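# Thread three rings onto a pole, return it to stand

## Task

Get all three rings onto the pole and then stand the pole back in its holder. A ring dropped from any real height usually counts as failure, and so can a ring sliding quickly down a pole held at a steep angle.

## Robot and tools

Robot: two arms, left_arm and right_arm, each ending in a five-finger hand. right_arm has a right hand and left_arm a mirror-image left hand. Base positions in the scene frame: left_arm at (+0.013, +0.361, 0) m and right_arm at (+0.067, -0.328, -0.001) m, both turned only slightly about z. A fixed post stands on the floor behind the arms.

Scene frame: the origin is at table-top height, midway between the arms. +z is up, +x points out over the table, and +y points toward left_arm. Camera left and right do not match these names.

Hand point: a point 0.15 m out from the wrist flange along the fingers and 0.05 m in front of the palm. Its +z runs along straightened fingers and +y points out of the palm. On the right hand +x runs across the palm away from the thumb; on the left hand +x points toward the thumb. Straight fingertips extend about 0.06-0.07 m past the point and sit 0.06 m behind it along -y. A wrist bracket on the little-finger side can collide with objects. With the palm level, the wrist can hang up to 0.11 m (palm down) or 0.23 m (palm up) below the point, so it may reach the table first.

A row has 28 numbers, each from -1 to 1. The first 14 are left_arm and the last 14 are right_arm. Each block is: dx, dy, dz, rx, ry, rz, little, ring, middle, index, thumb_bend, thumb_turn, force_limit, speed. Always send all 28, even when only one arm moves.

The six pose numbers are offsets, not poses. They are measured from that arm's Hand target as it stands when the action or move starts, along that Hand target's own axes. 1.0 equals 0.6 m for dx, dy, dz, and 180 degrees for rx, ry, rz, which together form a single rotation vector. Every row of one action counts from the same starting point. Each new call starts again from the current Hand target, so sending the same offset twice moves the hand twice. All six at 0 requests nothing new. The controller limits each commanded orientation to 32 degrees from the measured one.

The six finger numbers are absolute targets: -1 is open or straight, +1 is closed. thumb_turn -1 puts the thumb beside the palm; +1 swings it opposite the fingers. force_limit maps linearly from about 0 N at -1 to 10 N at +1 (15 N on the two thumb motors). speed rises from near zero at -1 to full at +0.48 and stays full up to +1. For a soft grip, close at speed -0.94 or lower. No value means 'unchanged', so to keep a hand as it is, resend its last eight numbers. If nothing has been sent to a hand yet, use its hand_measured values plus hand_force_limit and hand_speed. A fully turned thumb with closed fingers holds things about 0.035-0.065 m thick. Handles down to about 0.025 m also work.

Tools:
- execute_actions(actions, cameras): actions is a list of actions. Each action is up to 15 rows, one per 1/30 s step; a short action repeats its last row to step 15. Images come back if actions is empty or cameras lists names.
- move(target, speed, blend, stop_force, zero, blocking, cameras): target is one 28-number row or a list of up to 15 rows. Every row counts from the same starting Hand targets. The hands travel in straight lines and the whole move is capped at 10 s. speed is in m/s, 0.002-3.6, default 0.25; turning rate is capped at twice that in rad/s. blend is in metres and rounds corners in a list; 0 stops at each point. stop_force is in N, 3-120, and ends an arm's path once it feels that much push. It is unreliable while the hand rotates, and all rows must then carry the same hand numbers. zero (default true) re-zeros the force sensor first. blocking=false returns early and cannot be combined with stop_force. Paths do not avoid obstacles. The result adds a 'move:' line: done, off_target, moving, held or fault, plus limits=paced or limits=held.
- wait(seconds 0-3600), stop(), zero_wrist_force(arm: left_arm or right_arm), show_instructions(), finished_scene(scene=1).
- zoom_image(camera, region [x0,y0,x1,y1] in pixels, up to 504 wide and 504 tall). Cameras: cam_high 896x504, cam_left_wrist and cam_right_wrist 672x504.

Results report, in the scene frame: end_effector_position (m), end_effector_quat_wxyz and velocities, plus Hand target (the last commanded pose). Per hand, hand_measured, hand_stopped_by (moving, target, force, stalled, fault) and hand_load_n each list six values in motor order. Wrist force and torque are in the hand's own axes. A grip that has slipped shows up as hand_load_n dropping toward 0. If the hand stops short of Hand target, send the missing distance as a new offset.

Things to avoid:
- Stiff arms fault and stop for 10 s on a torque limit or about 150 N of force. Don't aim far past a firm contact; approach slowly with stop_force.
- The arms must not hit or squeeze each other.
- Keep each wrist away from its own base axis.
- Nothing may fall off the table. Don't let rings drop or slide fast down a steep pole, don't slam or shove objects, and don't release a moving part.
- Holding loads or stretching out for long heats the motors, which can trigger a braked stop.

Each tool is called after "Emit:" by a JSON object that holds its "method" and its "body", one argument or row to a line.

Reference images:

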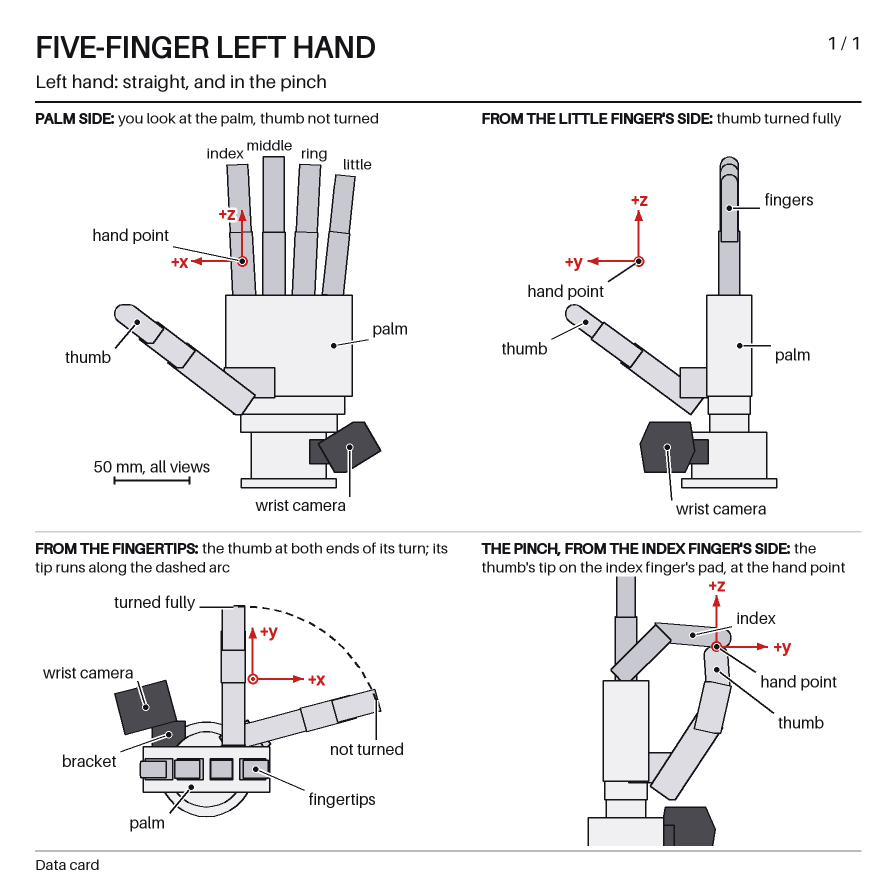

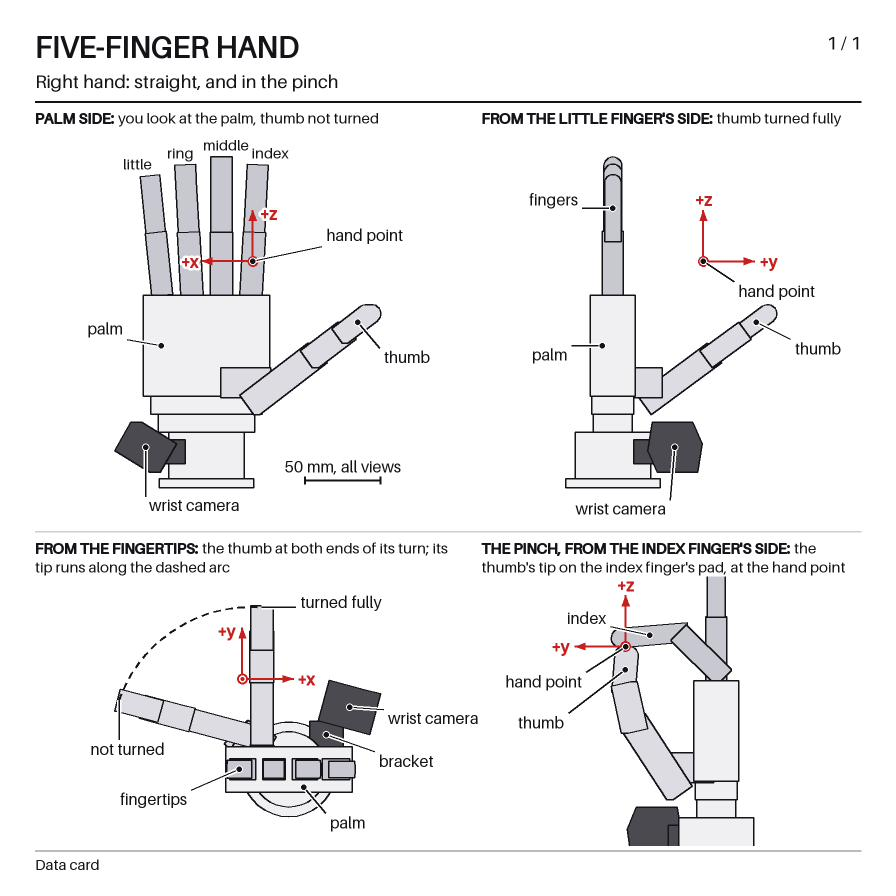

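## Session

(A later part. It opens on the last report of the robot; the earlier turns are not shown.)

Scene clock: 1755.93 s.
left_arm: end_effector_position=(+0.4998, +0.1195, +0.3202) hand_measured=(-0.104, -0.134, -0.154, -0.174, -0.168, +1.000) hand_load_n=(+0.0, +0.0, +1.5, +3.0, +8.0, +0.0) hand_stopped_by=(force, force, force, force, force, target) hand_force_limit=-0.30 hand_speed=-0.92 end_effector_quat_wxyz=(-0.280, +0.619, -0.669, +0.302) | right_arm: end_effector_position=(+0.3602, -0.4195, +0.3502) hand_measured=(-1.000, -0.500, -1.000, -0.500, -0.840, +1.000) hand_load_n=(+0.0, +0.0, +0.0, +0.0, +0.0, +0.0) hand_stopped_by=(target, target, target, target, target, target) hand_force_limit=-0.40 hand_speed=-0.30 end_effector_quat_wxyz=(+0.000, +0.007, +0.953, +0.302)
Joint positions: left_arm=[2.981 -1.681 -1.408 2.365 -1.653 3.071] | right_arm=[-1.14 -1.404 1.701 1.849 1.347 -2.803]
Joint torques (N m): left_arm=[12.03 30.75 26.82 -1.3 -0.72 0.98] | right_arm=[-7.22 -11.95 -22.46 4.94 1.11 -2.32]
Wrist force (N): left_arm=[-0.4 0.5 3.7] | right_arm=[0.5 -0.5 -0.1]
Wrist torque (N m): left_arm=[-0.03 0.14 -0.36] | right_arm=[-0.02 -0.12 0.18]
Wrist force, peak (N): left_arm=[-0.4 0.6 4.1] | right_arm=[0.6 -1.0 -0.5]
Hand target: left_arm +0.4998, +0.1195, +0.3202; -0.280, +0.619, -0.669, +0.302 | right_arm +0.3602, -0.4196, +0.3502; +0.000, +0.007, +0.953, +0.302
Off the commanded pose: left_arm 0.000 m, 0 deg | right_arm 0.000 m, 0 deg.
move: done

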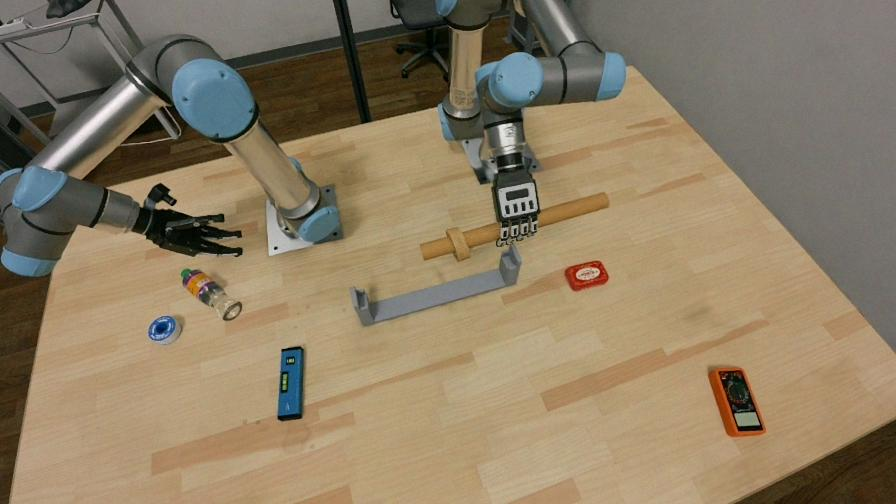

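Emit:
{"method": "move", "body": {
  "target": [0.2724,0.1385,0.0324,0,0,0,0.7,0.7,0.7,0.7,0.7,1,-0.3,-0.92,0,0,0,0,0,0,-1,-0.5,-1,-0.5,-0.84,1,-0.4,-0.3],
  "speed": 0.06,
  "cameras": ["all"]
}}

Scene clock: 1788.33 s.
left_arm: end_effector_position=(+0.4470, -0.0403, +0.2448) hand_measured=(-0.104, -0.134, -0.154, -0.174, -0.168, +1.000) hand_load_n=(+0.5, +0.0, +1.5, +3.0, +8.0, +0.0) hand_stopped_by=(force, force, force, force, force, target) hand_force_limit=-0.30 hand_speed=-0.92 end_effector_quat_wxyz=(-0.280, +0.619, -0.669, +0.302) | right_arm: end_effector_position=(+0.3602, -0.4196, +0.3502) hand_measured=(-1.000, -0.500, -1.000, -0.500, -0.840, +1.000) hand_load_n=(+0.0, +0.0, +0.0, +0.0, +0.0, +0.0) hand_stopped_by=(target, target, target, target, target, target) hand_force_limit=-0.40 hand_speed=-0.30 end_effector_quat_wxyz=(+0.000, +0.007, +0.953, +0.302)
Joint positions: left_arm=[2.565 -1.864 -1.391 2.461 -1.956 2.778] | right_arm=[-1.14 -1.404 1.701 1.849 1.347 -2.803]
Joint torques (N m): left_arm=[-11.12 24.91 27.44 -0.59 -1.9 -1.96] | right_arm=[-7.16 -12.15 -22.5 4.76 1.02 -2.25]
Wrist force (N): left_arm=[-0.2 0.6 3.8] | right_arm=[0.3 -0.4 0.0]
Wrist torque (N m): left_arm=[-0.02 0.12 -0.25] | right_arm=[-0.01 -0.10 0.17]
Wrist force, peak (N): left_arm=[-1.1 0.4 4.0] | right_arm=[0.6 -0.7 0.0]
Hand target: left_arm +0.4470, -0.0403, +0.2448; -0.280, +0.619, -0.669, +0.302 | right_arm +0.3602, -0.4196, +0.3502; +0.000, +0.007, +0.953, +0.302
Off the commanded pose: left_arm 0.000 m, 0 deg | right_arm 0.000 m, 0 deg.
move: done

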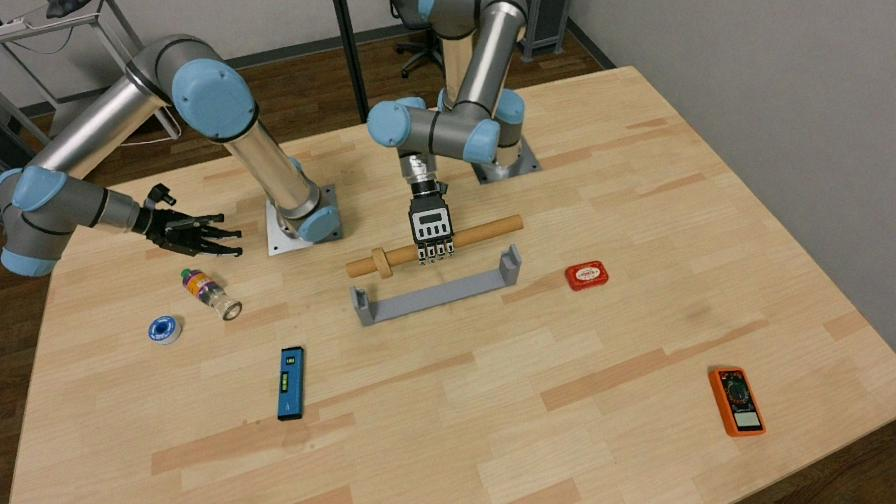

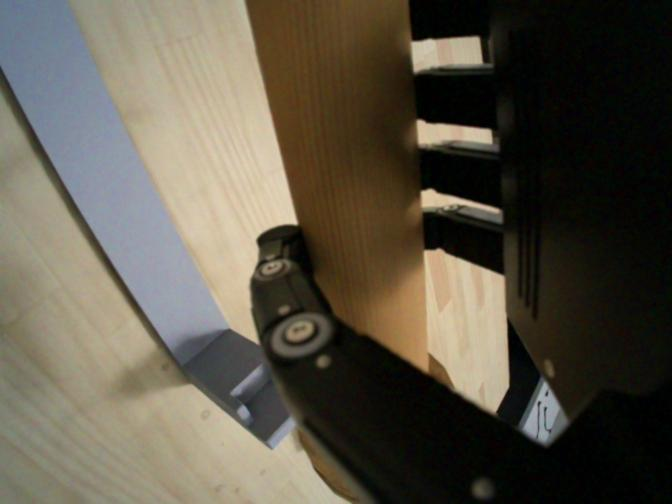

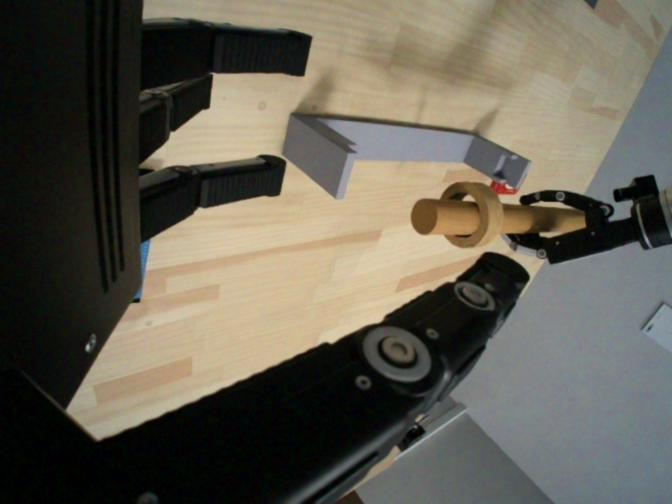

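Emit:
{"method": "zoom_image", "body": {
  "camera": "cam_right_wrist",
  "region": [270, 90, 630, 270]
}}

Emit:
{"method": "zoom_image", "body": {
  "camera": "cam_high",
  "region": [335, 205, 535, 335]
}}

Scaled by 1.400 from the camera's image (finer frame: 960x720).

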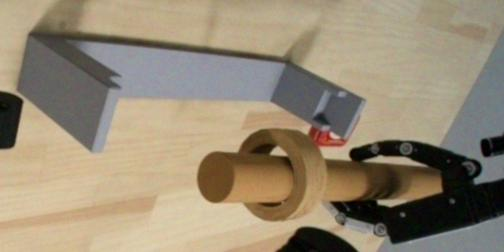

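Scaled by 2.520.

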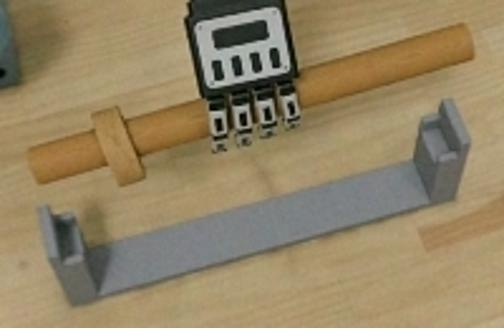

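Emit:
{"method": "move", "body": {
  "target": [0,0,0,0.00126,0.0106,-0.01206,0.7,0.7,0.7,0.7,0.7,1,-0.3,-0.92,0,0,0,0,0,0,-1,-0.5,-1,-0.5,-0.84,1,-0.4,-0.3],
  "speed": 0.03,
  "cameras": ["cam_high","cam_right_wrist"]
}}

Emit:
{"method": "zoom_image", "body": {
  "camera": "cam_high",
  "region": [335, 205, 535, 335]
}}

Scene clock: 1830.03 s.
left_arm: end_effector_position=(+0.4470, -0.0403, +0.2448) hand_measured=(-0.104, -0.134, -0.154, -0.174, -0.168, +1.000) hand_load_n=(+0.5, +0.0, +2.0, +3.0, +8.0, +0.0) hand_stopped_by=(force, force, force, force, force, target) hand_force_limit=-0.30 hand_speed=-0.92 end_effector_quat_wxyz=(-0.264, +0.626, -0.661, +0.319) | right_arm: end_effector_position=(+0.3602, -0.4196, +0.3502) hand_measured=(-1.000, -0.500, -1.000, -0.500, -0.840, +1.000) hand_load_n=(+0.0, +0.0, +0.0, +0.0, +0.0, +0.0) hand_stopped_by=(target, target, target, target, target, target) hand_force_limit=-0.40 hand_speed=-0.30 end_effector_quat_wxyz=(+0.000, +0.007, +0.953, +0.302)
Joint positions: left_arm=[2.585 -1.84 -1.424 2.493 -1.912 2.761] | right_arm=[-1.14 -1.404 1.701 1.849 1.347 -2.803]
Joint torques (N m): left_arm=[14.61 38.9 13.25 1.42 1.12 -1.97] | right_arm=[-7.61 -12.14 -21.77 4.83 0.99 -2.21]
Wrist force (N): left_arm=[-0.6 0.6 3.7] | right_arm=[0.6 -0.4 0.1]
Wrist torque (N m): left_arm=[-0.02 0.17 -0.27] | right_arm=[-0.01 -0.14 0.19]
Wrist force, peak (N): left_arm=[-0.3 0.7 3.9] | right_arm=[0.6 -0.5 0.1]
Hand target: left_arm +0.4470, -0.0403, +0.2448; -0.264, +0.626, -0.661, +0.319 | right_arm +0.3602, -0.4196, +0.3502; +0.000, +0.007, +0.953, +0.302
Off the commanded pose: left_arm 0.000 m, 0 deg | right_arm 0.000 m, 0 deg.
move: done

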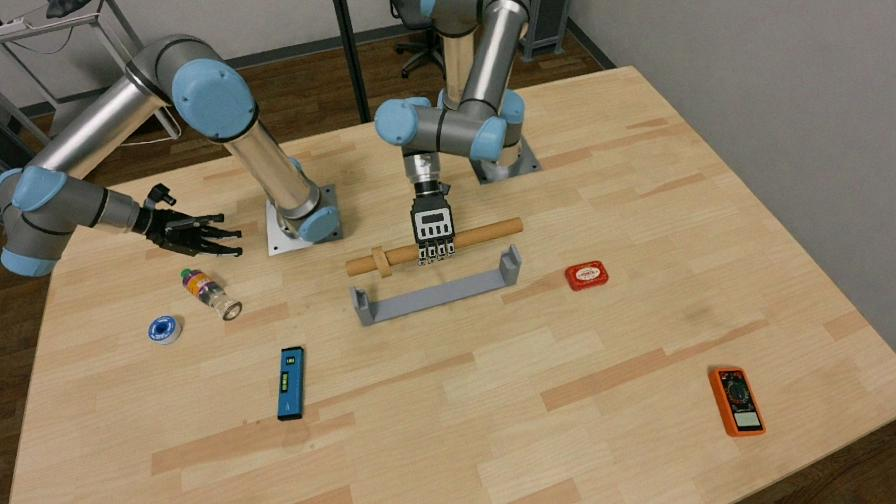

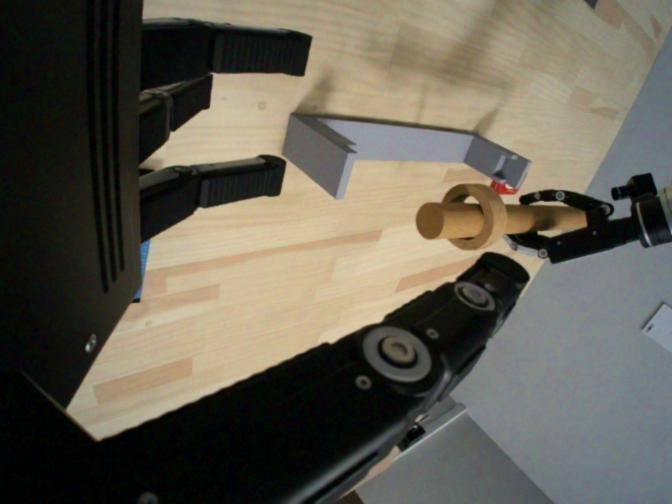

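Scaled by 2.520.

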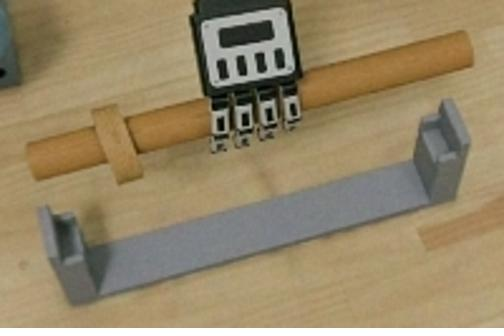

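Emit:
{"method": "move", "body": {
  "target": [-0.0071,0.1066,0.0932,0,0,0,0.7,0.7,0.7,0.7,0.7,1,-0.3,-0.92,0,0,0,0,0,0,-1,-0.5,-1,-0.5,-0.84,1,-0.4,-0.3],
  "speed": 0.04,
  "cameras": ["all"]
}}

Emit:
{"method": "zoom_image", "body": {
  "camera": "cam_high",
  "region": [335, 225, 535, 340]
}}

Emit:
{"method": "zoom_image", "body": {
  "camera": "cam_right_wrist",
  "region": [270, 90, 630, 270]
}}

Scene clock: 1838.90 s.
left_arm: end_effector_position=(+0.4471, -0.0403, +0.1598) hand_measured=(-0.104, -0.134, -0.154, -0.174, -0.168, +1.000) hand_load_n=(+0.5, +0.0, +1.5, +3.0, +8.0, +0.0) hand_stopped_by=(force, force, force, force, force, target) hand_force_limit=-0.30 hand_speed=-0.92 end_effector_quat_wxyz=(-0.264, +0.626, -0.661, +0.319) | right_arm: end_effector_position=(+0.3602, -0.4196, +0.3502) hand_measured=(-1.000, -0.500, -1.000, -0.500, -0.840, +1.000) hand_load_n=(+0.5, +0.0, +0.0, +0.0, +0.0, +0.0) hand_stopped_by=(target, target, target, target, target, target) hand_force_limit=-0.40 hand_speed=-0.30 end_effector_quat_wxyz=(+0.000, +0.007, +0.953, +0.302)
Joint positions: left_arm=[2.586 -1.885 -1.587 2.701 -1.912 2.761] | right_arm=[-1.14 -1.404 1.701 1.849 1.347 -2.803]
Joint torques (N m): left_arm=[15.04 25.54 11.7 1.52 1.22 2.03] | right_arm=[-7.66 -12.39 -21.94 4.86 0.95 -2.13]
Wrist force (N): left_arm=[-0.7 0.4 3.8] | right_arm=[0.5 -0.3 -0.1]
Wrist torque (N m): left_arm=[-0.06 0.19 -0.27] | right_arm=[0.01 -0.13 0.19]
Wrist force, peak (N): left_arm=[-0.4 0.8 4.1] | right_arm=[0.6 -0.5 0.1]
Hand target: left_arm +0.4471, -0.0403, +0.1597; -0.264, +0.626, -0.661, +0.319 | right_arm +0.3602, -0.4196, +0.3502; +0.000, +0.007, +0.953, +0.302
Off the commanded pose: left_arm 0.000 m, 0 deg | right_arm 0.000 m, 0 deg.
move: done

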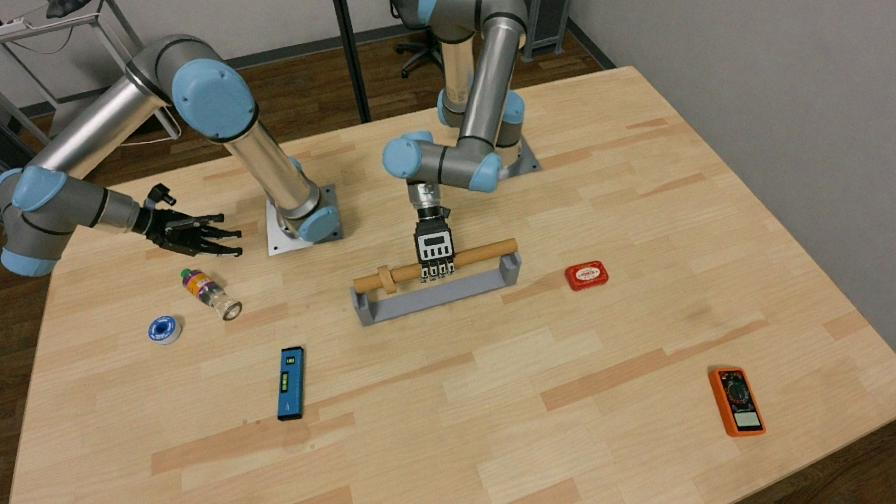

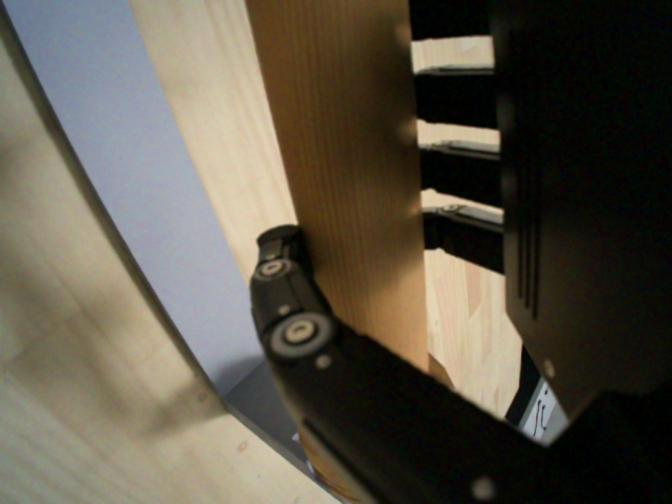

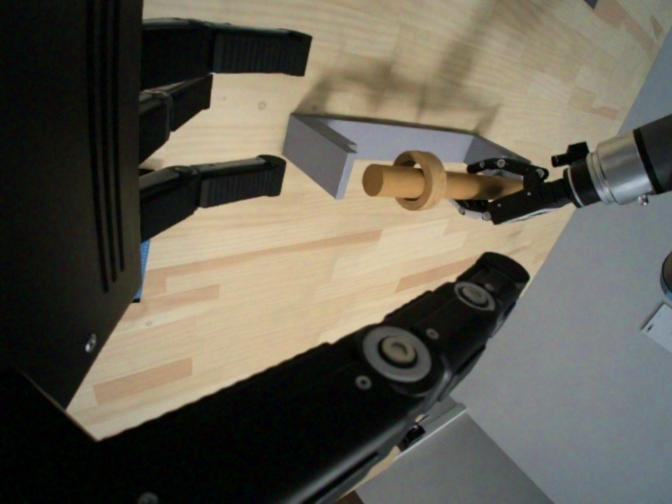

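Scaled by 2.520.

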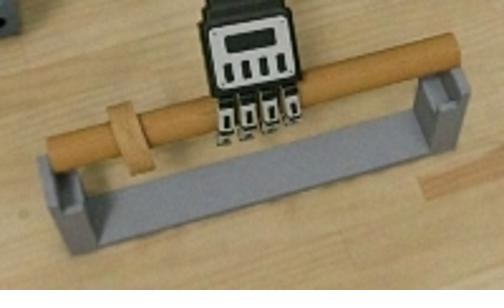

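Scaled by 1.400 from the camera's image (finer frame: 960x720).

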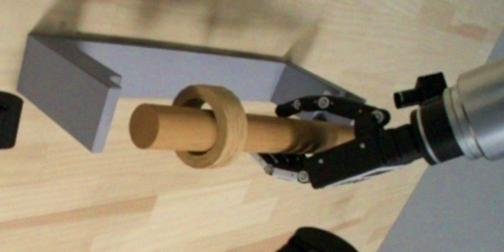

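Emit:
{"method": "move", "body": {
  "target": [-0.0025,0.0376,0.0329,0,0,0,0.7,0.7,0.7,0.7,0.7,1,-0.3,-0.92,0,0,0,0,0,0,-1,-0.5,-1,-0.5,-0.84,1,-0.4,-0.3],
  "speed": 0.02,
  "stop_force": 6,
  "cameras": ["all"]
}}

Emit:
{"method": "zoom_image", "body": {
  "camera": "cam_high",
  "region": [335, 265, 395, 335]
}}

Emit:
{"method": "zoom_image", "body": {
  "camera": "cam_high",
  "region": [475, 225, 535, 295]
}}

Scene clock: 1853.17 s.
left_arm: end_effector_position=(+0.4471, -0.0402, +0.1297) hand_measured=(-0.104, -0.134, -0.154, -0.174, -0.168, +1.000) hand_load_n=(+0.0, +0.0, +1.5, +3.0, +8.0, +0.0) hand_stopped_by=(force, force, force, force, force, target) hand_force_limit=-0.30 hand_speed=-0.92 end_effector_quat_wxyz=(-0.264, +0.626, -0.661, +0.319) | right_arm: end_effector_position=(+0.3602, -0.4196, +0.3502) hand_measured=(-1.000, -0.500, -1.000, -0.500, -0.840, +1.000) hand_load_n=(+0.0, +0.0, +0.0, +0.0, +0.0, +0.0) hand_stopped_by=(target, target, target, target, target, target) hand_force_limit=-0.40 hand_speed=-0.30 end_effector_quat_wxyz=(+0.000, +0.007, +0.953, +0.302)
Joint positions: left_arm=[2.586 -1.911 -1.634 2.774 -1.912 2.761] | right_arm=[-1.14 -1.404 1.701 1.849 1.347 -2.803]
Joint torques (N m): left_arm=[14.26 26.84 11.41 1.38 1.18 1.94] | right_arm=[-8.03 -12.3 -21.42 4.68 1.02 -2.03]
Wrist force (N): left_arm=[-0.5 0.5 3.7] | right_arm=[0.6 -0.5 0.2]
Wrist torque (N m): left_arm=[-0.04 0.15 -0.27] | right_arm=[-0.03 -0.15 0.19]
Wrist force, peak (N): left_arm=[-0.6 0.6 4.0] | right_arm=[0.6 -0.5 0.2]
Hand target: left_arm +0.4471, -0.0402, +0.1297; -0.264, +0.626, -0.661, +0.319 | right_arm +0.3602, -0.4196, +0.3502; +0.000, +0.007, +0.953, +0.302
Off the commanded pose: left_arm 0.000 m, 0 deg | right_arm 0.000 m, 0 deg.
move: done

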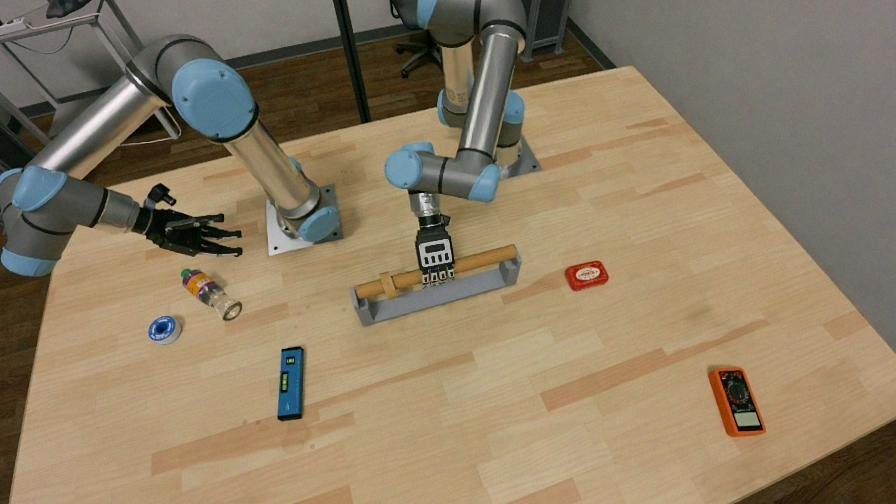

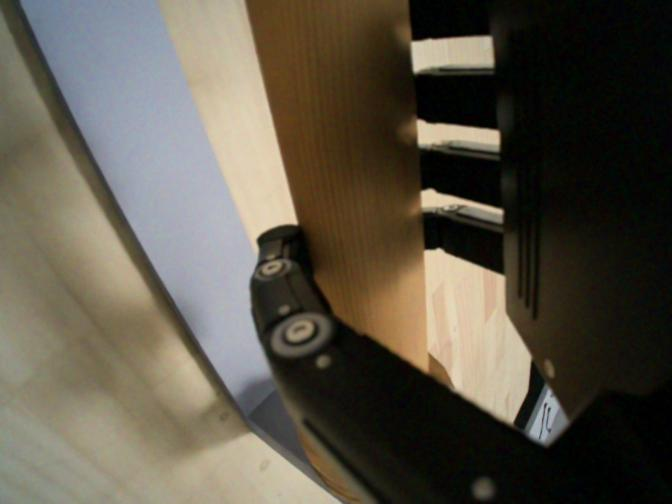

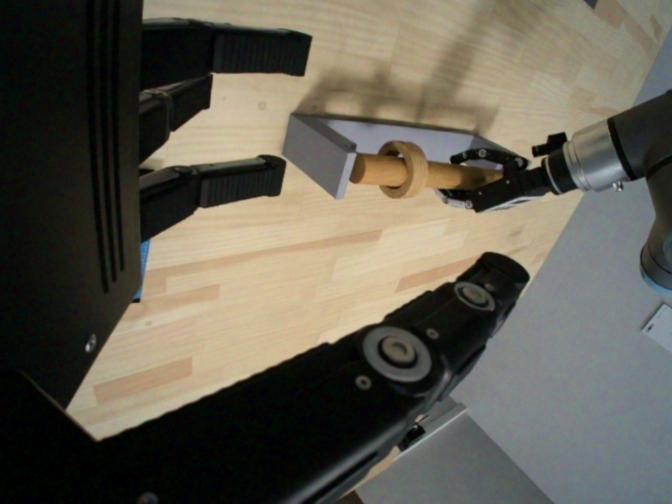

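Scaled by 7.200.

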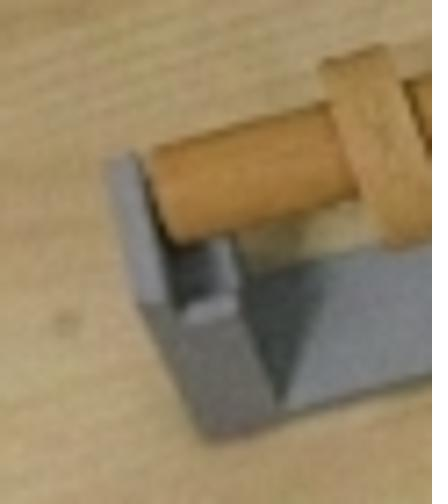

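Scaled by 7.200.

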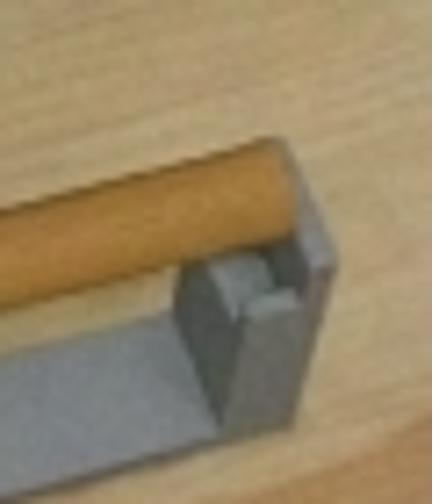

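Emit:
{"method": "move", "body": {
  "target": [-0.0018,0.0276,0.0241,0,0,0,0.7,0.7,0.7,0.7,0.7,1,-0.3,-0.92,0,0,0,0,0,0,-1,-0.5,-1,-0.5,-0.84,1,-0.4,-0.3],
  "speed": 0.01,
  "stop_force": 4,
  "cameras": ["cam_high","cam_right_wrist"]
}}

Emit:
{"method": "zoom_image", "body": {
  "camera": "cam_high",
  "region": [335, 265, 395, 335]
}}

Emit:
{"method": "zoom_image", "body": {
  "camera": "cam_high",
  "region": [475, 225, 535, 295]
}}

Emit:
{"method": "zoom_image", "body": {
  "camera": "cam_right_wrist",
  "region": [270, 90, 550, 230]
}}

Scene clock: 1884.53 s.
left_arm: end_effector_position=(+0.4471, -0.0403, +0.1077) hand_measured=(-0.104, -0.134, -0.154, -0.174, -0.168, +1.000) hand_load_n=(+0.5, +0.0, +1.5, +3.5, +9.0, +1.0) hand_stopped_by=(force, force, force, force, force, target) hand_force_limit=-0.30 hand_speed=-0.92 end_effector_quat_wxyz=(-0.264, +0.626, -0.661, +0.319) | right_arm: end_effector_position=(+0.3602, -0.4196, +0.3502) hand_measured=(-1.000, -0.500, -1.000, -0.500, -0.840, +1.000) hand_load_n=(+0.0, +0.0, +0.0, +0.0, +0.0, +0.0) hand_stopped_by=(target, target, target, target, target, target) hand_force_limit=-0.40 hand_speed=-0.30 end_effector_quat_wxyz=(+0.000, +0.007, +0.953, +0.302)
Joint positions: left_arm=[2.586 -1.932 -1.666 2.827 -1.912 2.761] | right_arm=[-1.14 -1.404 1.701 1.849 1.347 -2.803]
Joint torques (N m): left_arm=[5.59 25.93 11.67 1.18 -0.88 -0.52] | right_arm=[-8.39 -11.84 -21.56 4.8 1.07 -1.96]
Wrist force (N): left_arm=[-0.4 -0.5 3.4] | right_arm=[0.4 -0.4 0.0]
Wrist torque (N m): left_arm=[-0.10 0.14 -0.31] | right_arm=[-0.01 -0.12 0.18]
Wrist force, peak (N): left_arm=[-0.4 0.1 4.0] | right_arm=[0.6 -0.6 0.0]
Hand target: left_arm +0.4471, -0.0403, +0.1077; -0.264, +0.626, -0.661, +0.319 | right_arm +0.3602, -0.4196, +0.3502; +0.000, +0.007, +0.953, +0.302
Off the commanded pose: left_arm 0.000 m, 0 deg | right_arm 0.000 m, 0 deg.
move: done

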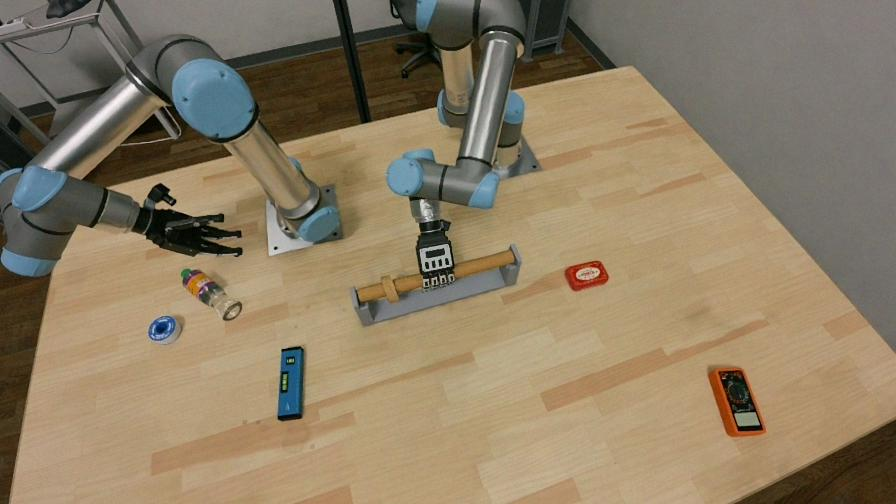

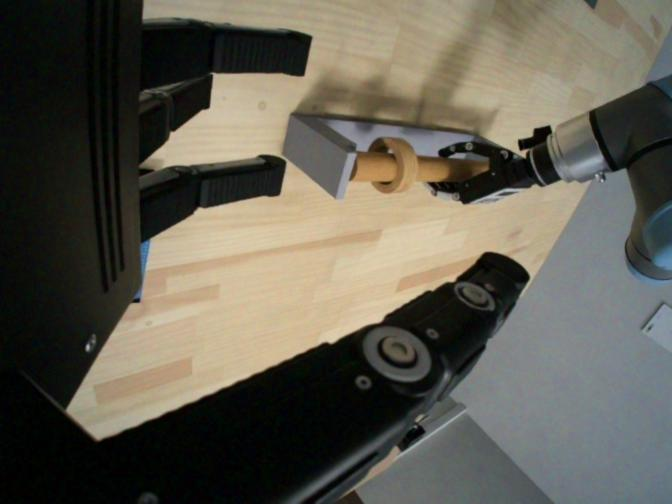

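Scaled by 7.200.

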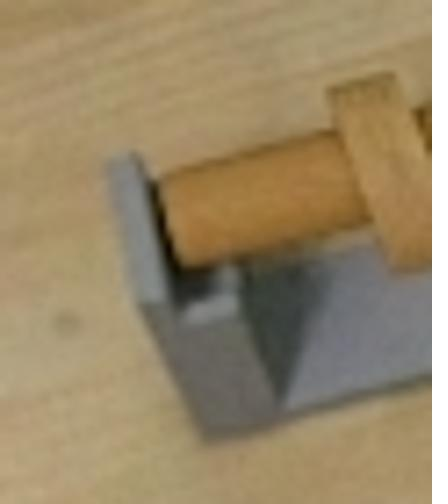

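Scaled by 7.200.

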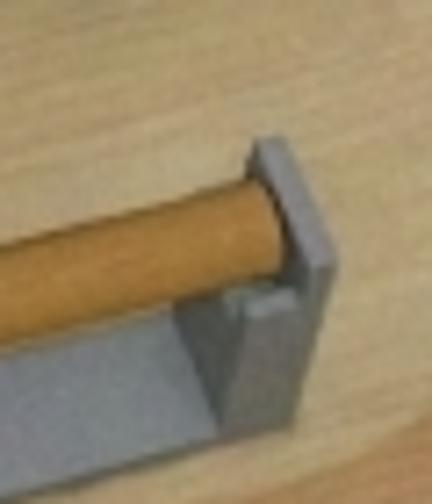

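Scaled by 1.800 from the camera's image (finer frame: 960x720).

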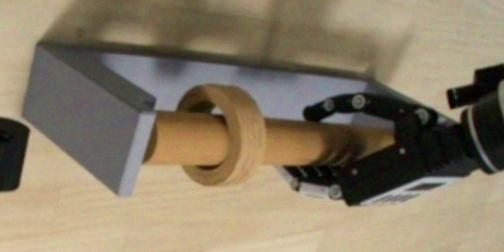

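Emit:
{"method": "move", "body": {
  "target": [0,0,0,-0.00034,-0.00293,0.00332,0.7,0.7,0.7,0.7,0.7,1,-0.3,-0.92,0,0,0,0,0,0,-1,-0.5,-1,-0.5,-0.84,1,-0.4,-0.3],
  "speed": 0.01
}}

Emit:
{"method": "move", "body": {
  "target": [-0.0006,0.0100,0.0088,0,0,0,0.7,0.7,0.7,0.7,0.7,1,-0.3,-0.92,0,0,0,0,0,0,-1,-0.5,-1,-0.5,-0.84,1,-0.4,-0.3],
  "speed": 0.005,
  "stop_force": 4,
  "cameras": ["cam_high"]
}}

Emit:
{"method": "zoom_image", "body": {
  "camera": "cam_high",
  "region": [335, 265, 395, 335]
}}

Emit:
{"method": "zoom_image", "body": {
  "camera": "cam_high",
  "region": [475, 225, 535, 295]
}}

Scene clock: 1899.73 s.
left_arm: end_effector_position=(+0.4471, -0.0403, +0.1077) hand_measured=(-0.104, -0.134, -0.154, -0.174, -0.168, +1.000) hand_load_n=(+1.0, +0.0, +1.5, +3.5, +9.0, +1.0) hand_stopped_by=(force, force, force, force, force, target) hand_force_limit=-0.30 hand_speed=-0.92 end_effector_quat_wxyz=(-0.269, +0.624, -0.663, +0.314) | right_arm: end_effector_position=(+0.3602, -0.4196, +0.3502) hand_measured=(-1.000, -0.500, -1.000, -0.500, -0.840, +1.000) hand_load_n=(+0.0, +0.0, +0.0, +0.0, +0.0, +0.0) hand_stopped_by=(target, target, target, target, target, target) hand_force_limit=-0.40 hand_speed=-0.30 end_effector_quat_wxyz=(+0.000, +0.007, +0.953, +0.302)
Joint positions: left_arm=[2.58 -1.938 -1.657 2.818 -1.924 2.766] | right_arm=[-1.14 -1.404 1.701 1.849 1.347 -2.803]
Joint torques (N m): left_arm=[-11.9 26.33 25.26 -2.35 -1.75 2.15] | right_arm=[-7.34 -12.03 -21.31 4.64 1 -1.85]
Wrist force (N): left_arm=[-0.5 -0.6 3.7] | right_arm=[0.2 -0.4 0.0]
Wrist torque (N m): left_arm=[-0.13 0.15 -0.44] | right_arm=[-0.01 -0.09 0.17]
Wrist force, peak (N): left_arm=[-0.4 -0.1 4.0] | right_arm=[0.6 -0.6 0.0]
Hand target: left_arm +0.4471, -0.0403, +0.1077; -0.269, +0.624, -0.663, +0.314 | right_arm +0.3602, -0.4196, +0.3502; +0.000, +0.007, +0.953, +0.302
Off the commanded pose: left_arm 0.000 m, 0 deg | right_arm 0.000 m, 0 deg.
move: done

Scene clock: 1902.07 s.
left_arm: end_effector_position=(+0.4472, -0.0402, +0.0997) hand_measured=(-0.104, -0.134, -0.154, -0.174, -0.168, +1.000) hand_load_n=(+1.0, +0.0, +1.5, +4.0, +9.0, +2.0) hand_stopped_by=(force, force, force, force, force, target) hand_force_limit=-0.30 hand_speed=-0.92 end_effector_quat_wxyz=(-0.269, +0.624, -0.663, +0.314) | right_arm: end_effector_position=(+0.3602, -0.4196, +0.3502) hand_measured=(-1.000, -0.500, -1.000, -0.500, -0.840, +1.000) hand_load_n=(+0.0, +0.0, +0.0, +0.0, +0.0, +0.0) hand_stopped_by=(target, target, target, target, target, target) hand_force_limit=-0.40 hand_speed=-0.30 end_effector_quat_wxyz=(+0.000, +0.007, +0.953, +0.302)
Joint positions: left_arm=[2.58 -1.946 -1.668 2.837 -1.924 2.766] | right_arm=[-1.14 -1.404 1.701 1.849 1.347 -2.803]
Joint torques (N m): left_arm=[13.49 26.78 11.43 1.02 1.23 2.09] | right_arm=[-7.58 -12.2 -20.66 4.74 0.95 -1.89]
Wrist force (N): left_arm=[-0.4 -0.9 3.7] | right_arm=[0.4 -0.3 0.1]
Wrist torque (N m): left_arm=[-0.13 0.14 -0.46] | right_arm=[0.00 -0.12 0.18]
Wrist force, peak (N): left_arm=[-0.6 -0.4 4.0] | right_arm=[0.5 -0.6 0.1]
Hand target: left_arm +0.4472, -0.0402, +0.0997; -0.269, +0.624, -0.663, +0.314 | right_arm +0.3602, -0.4196, +0.3502; +0.000, +0.007, +0.953, +0.302
Off the commanded pose: left_arm 0.000 m, 0 deg | right_arm 0.000 m, 0 deg.
move: done

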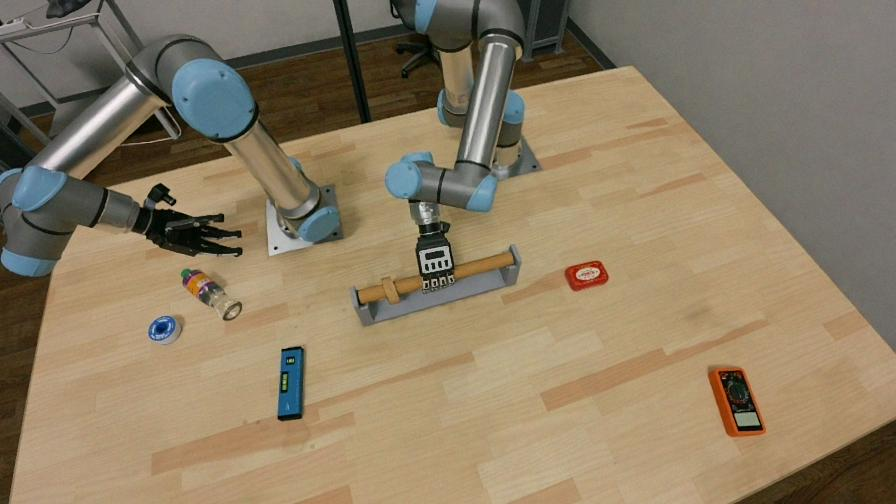

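Scaled by 7.200.

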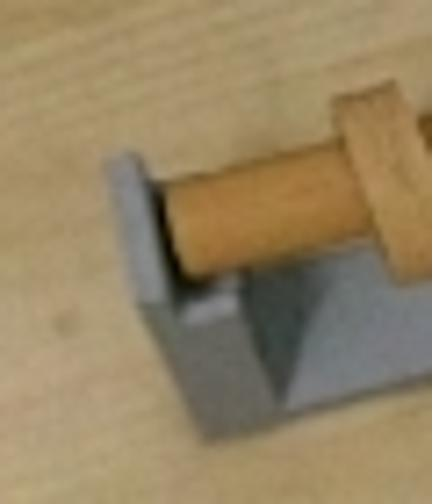

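Scaled by 7.200.

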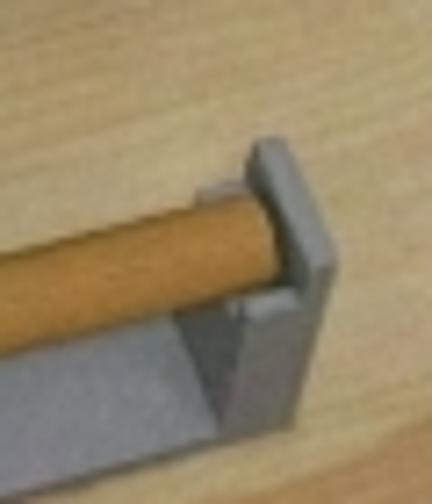

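Emit:
{"method": "move", "body": {
  "target": [-0.0003,0.0063,0.0055,0,0,0,0.7,0.7,0.7,0.7,0.7,1,-0.3,-0.92,0,0,0,0,0,0,-1,-0.5,-1,-0.5,-0.84,1,-0.4,-0.3],
  "speed": 0.005,
  "stop_force": 4,
  "cameras": ["cam_high"]
}}

Emit:
{"method": "zoom_image", "body": {
  "camera": "cam_high",
  "region": [335, 265, 395, 335]
}}

Emit:
{"method": "zoom_image", "body": {
  "camera": "cam_high",
  "region": [475, 225, 535, 295]
}}

Scene clock: 1912.67 s.
left_arm: end_effector_position=(+0.4472, -0.0402, +0.0947) hand_measured=(-0.104, -0.134, -0.154, -0.174, -0.168, +1.000) hand_load_n=(+0.0, +0.0, +1.5, +4.5, +8.5, +2.0) hand_stopped_by=(force, force, force, force, force, target) hand_force_limit=-0.30 hand_speed=-0.92 end_effector_quat_wxyz=(-0.269, +0.624, -0.663, +0.314) | right_arm: end_effector_position=(+0.3602, -0.4196, +0.3502) hand_measured=(-1.000, -0.500, -1.000, -0.500, -0.840, +1.000) hand_load_n=(+0.0, +0.0, +0.0, +0.5, +0.0, +0.0) hand_stopped_by=(target, target, target, target, target, target) hand_force_limit=-0.40 hand_speed=-0.30 end_effector_quat_wxyz=(+0.000, +0.007, +0.953, +0.302)
Joint positions: left_arm=[2.58 -1.952 -1.674 2.849 -1.924 2.766] | right_arm=[-1.14 -1.404 1.701 1.849 1.347 -2.803]
Joint torques (N m): left_arm=[12.5 26.92 10.08 0.96 0.83 1.62] | right_arm=[-7.57 -12.22 -20.22 4.72 1.05 -1.7]
Wrist force (N): left_arm=[-0.8 -1.5 3.8] | right_arm=[0.4 -0.3 -0.1]
Wrist torque (N m): left_arm=[-0.16 0.10 -0.45] | right_arm=[0.00 -0.11 0.19]
Wrist force, peak (N): left_arm=[-1.0 -2.6 4.1] | right_arm=[0.5 -0.6 0.0]
Hand target: left_arm +0.4472, -0.0402, +0.0947; -0.269, +0.624, -0.663, +0.314 | right_arm +0.3602, -0.4196, +0.3502; +0.000, +0.007, +0.953, +0.302
Off the commanded pose: left_arm 0.000 m, 0 deg | right_arm 0.000 m, 0 deg.
move: done

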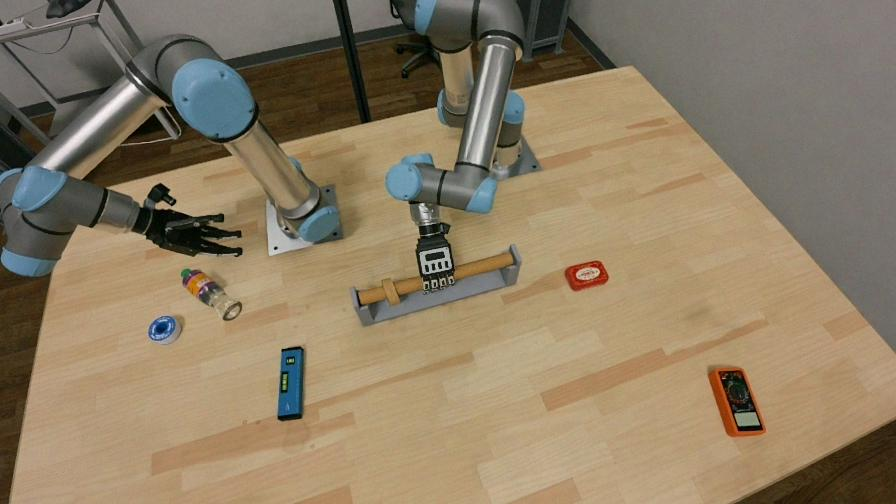

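Scaled by 7.200.

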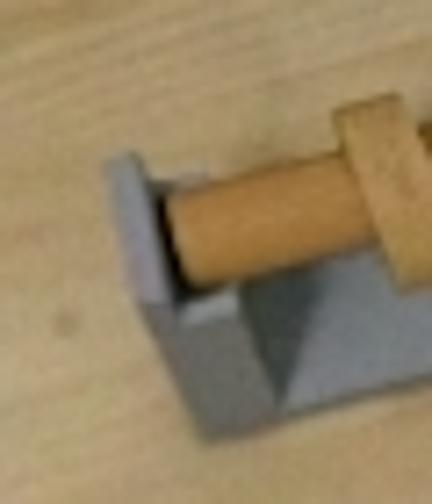

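Scaled by 7.200.

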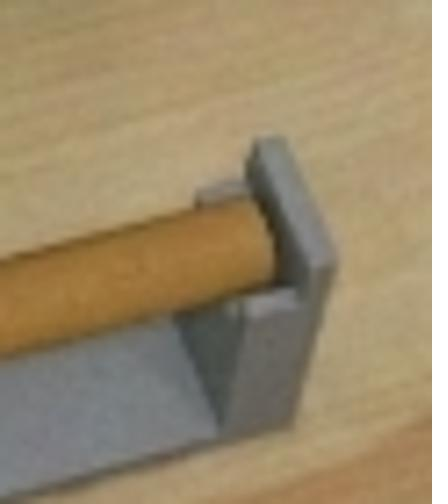

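Emit:
{"method": "move", "body": {
  "target": [-0.0002,0.0039,0.0034,-0.00038,-0.00329,0.00374,0.7,0.7,0.7,0.7,0.7,1,-0.3,-0.92,0,0,0,0,0,0,-1,-0.5,-1,-0.5,-0.84,1,-0.4,-0.3],
  "speed": 0.005,
  "cameras": ["cam_high"]
}}

Emit:
{"method": "zoom_image", "body": {
  "camera": "cam_high",
  "region": [335, 265, 395, 335]
}}

Emit:
{"method": "zoom_image", "body": {
  "camera": "cam_high",
  "region": [475, 225, 535, 295]
}}

Scene clock: 1923.97 s.
left_arm: end_effector_position=(+0.4472, -0.0402, +0.0916) hand_measured=(-0.104, -0.134, -0.154, -0.174, -0.166, +1.000) hand_load_n=(+0.0, +0.0, +0.0, +1.5, +2.5, +0.5) hand_stopped_by=(force, force, force, force, force, target) hand_force_limit=-0.30 hand_speed=-0.92 end_effector_quat_wxyz=(-0.274, +0.622, -0.666, +0.309) | right_arm: end_effector_position=(+0.3602, -0.4196, +0.3502) hand_measured=(-1.000, -0.500, -1.000, -0.500, -0.840, +1.000) hand_load_n=(+0.0, +0.5, +0.0, +0.0, +0.0, +0.0) hand_stopped_by=(target, target, target, target, target, target) hand_force_limit=-0.40 hand_speed=-0.30 end_effector_quat_wxyz=(+0.000, +0.007, +0.953, +0.302)
Joint positions: left_arm=[2.574 -1.961 -1.668 2.846 -1.938 2.771] | right_arm=[-1.14 -1.404 1.701 1.849 1.347 -2.803]
Joint torques (N m): left_arm=[-12.26 25.76 23.17 -2.71 -1.94 2.06] | right_arm=[-7.59 -11.53 -19.98 4.74 1.12 -1.51]
Wrist force (N): left_arm=[-0.3 -3.1 1.3] | right_arm=[0.4 -0.4 0.1]
Wrist torque (N m): left_arm=[-0.15 0.05 -0.32] | right_arm=[-0.01 -0.11 0.18]
Wrist force, peak (N): left_arm=[-1.4 -4.5 1.7] | right_arm=[0.6 -0.6 -0.1]
Hand target: left_arm +0.4472, -0.0402, +0.0916; -0.274, +0.622, -0.666, +0.309 | right_arm +0.3602, -0.4196, +0.3502; +0.000, +0.007, +0.953, +0.302
Off the commanded pose: left_arm 0.000 m, 0 deg | right_arm 0.000 m, 0 deg.
move: done

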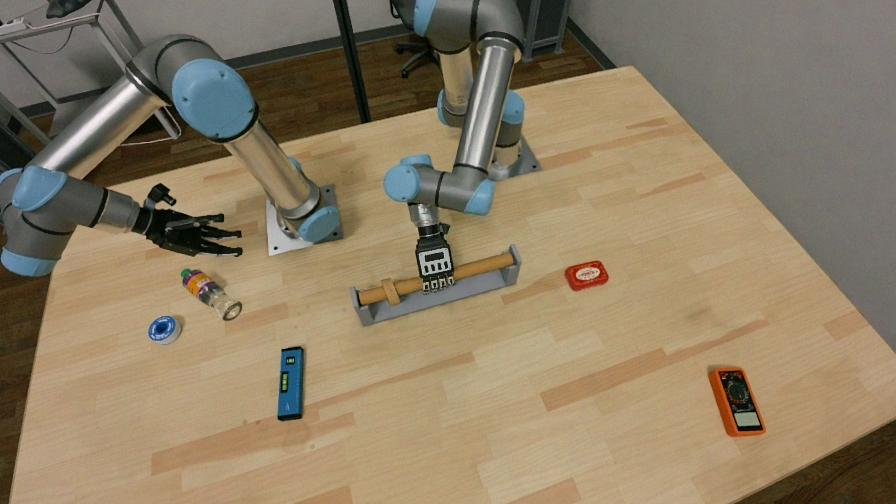

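Scaled by 7.200.

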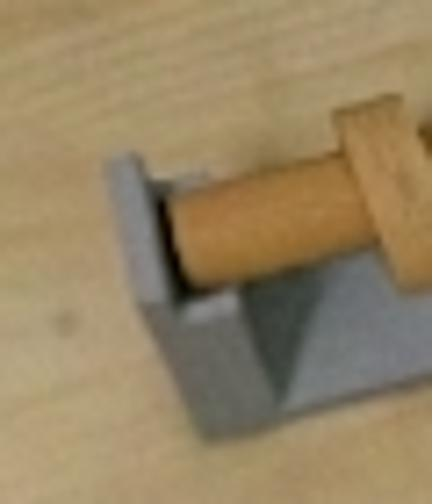

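Scaled by 7.200.

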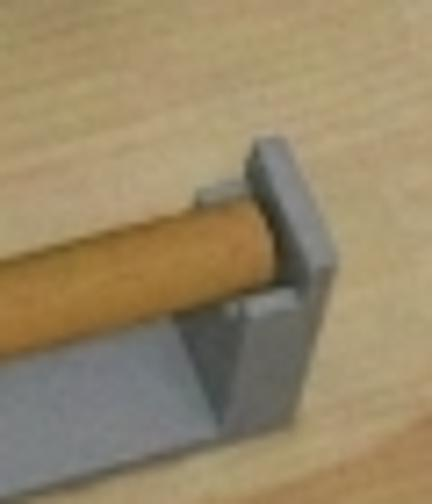

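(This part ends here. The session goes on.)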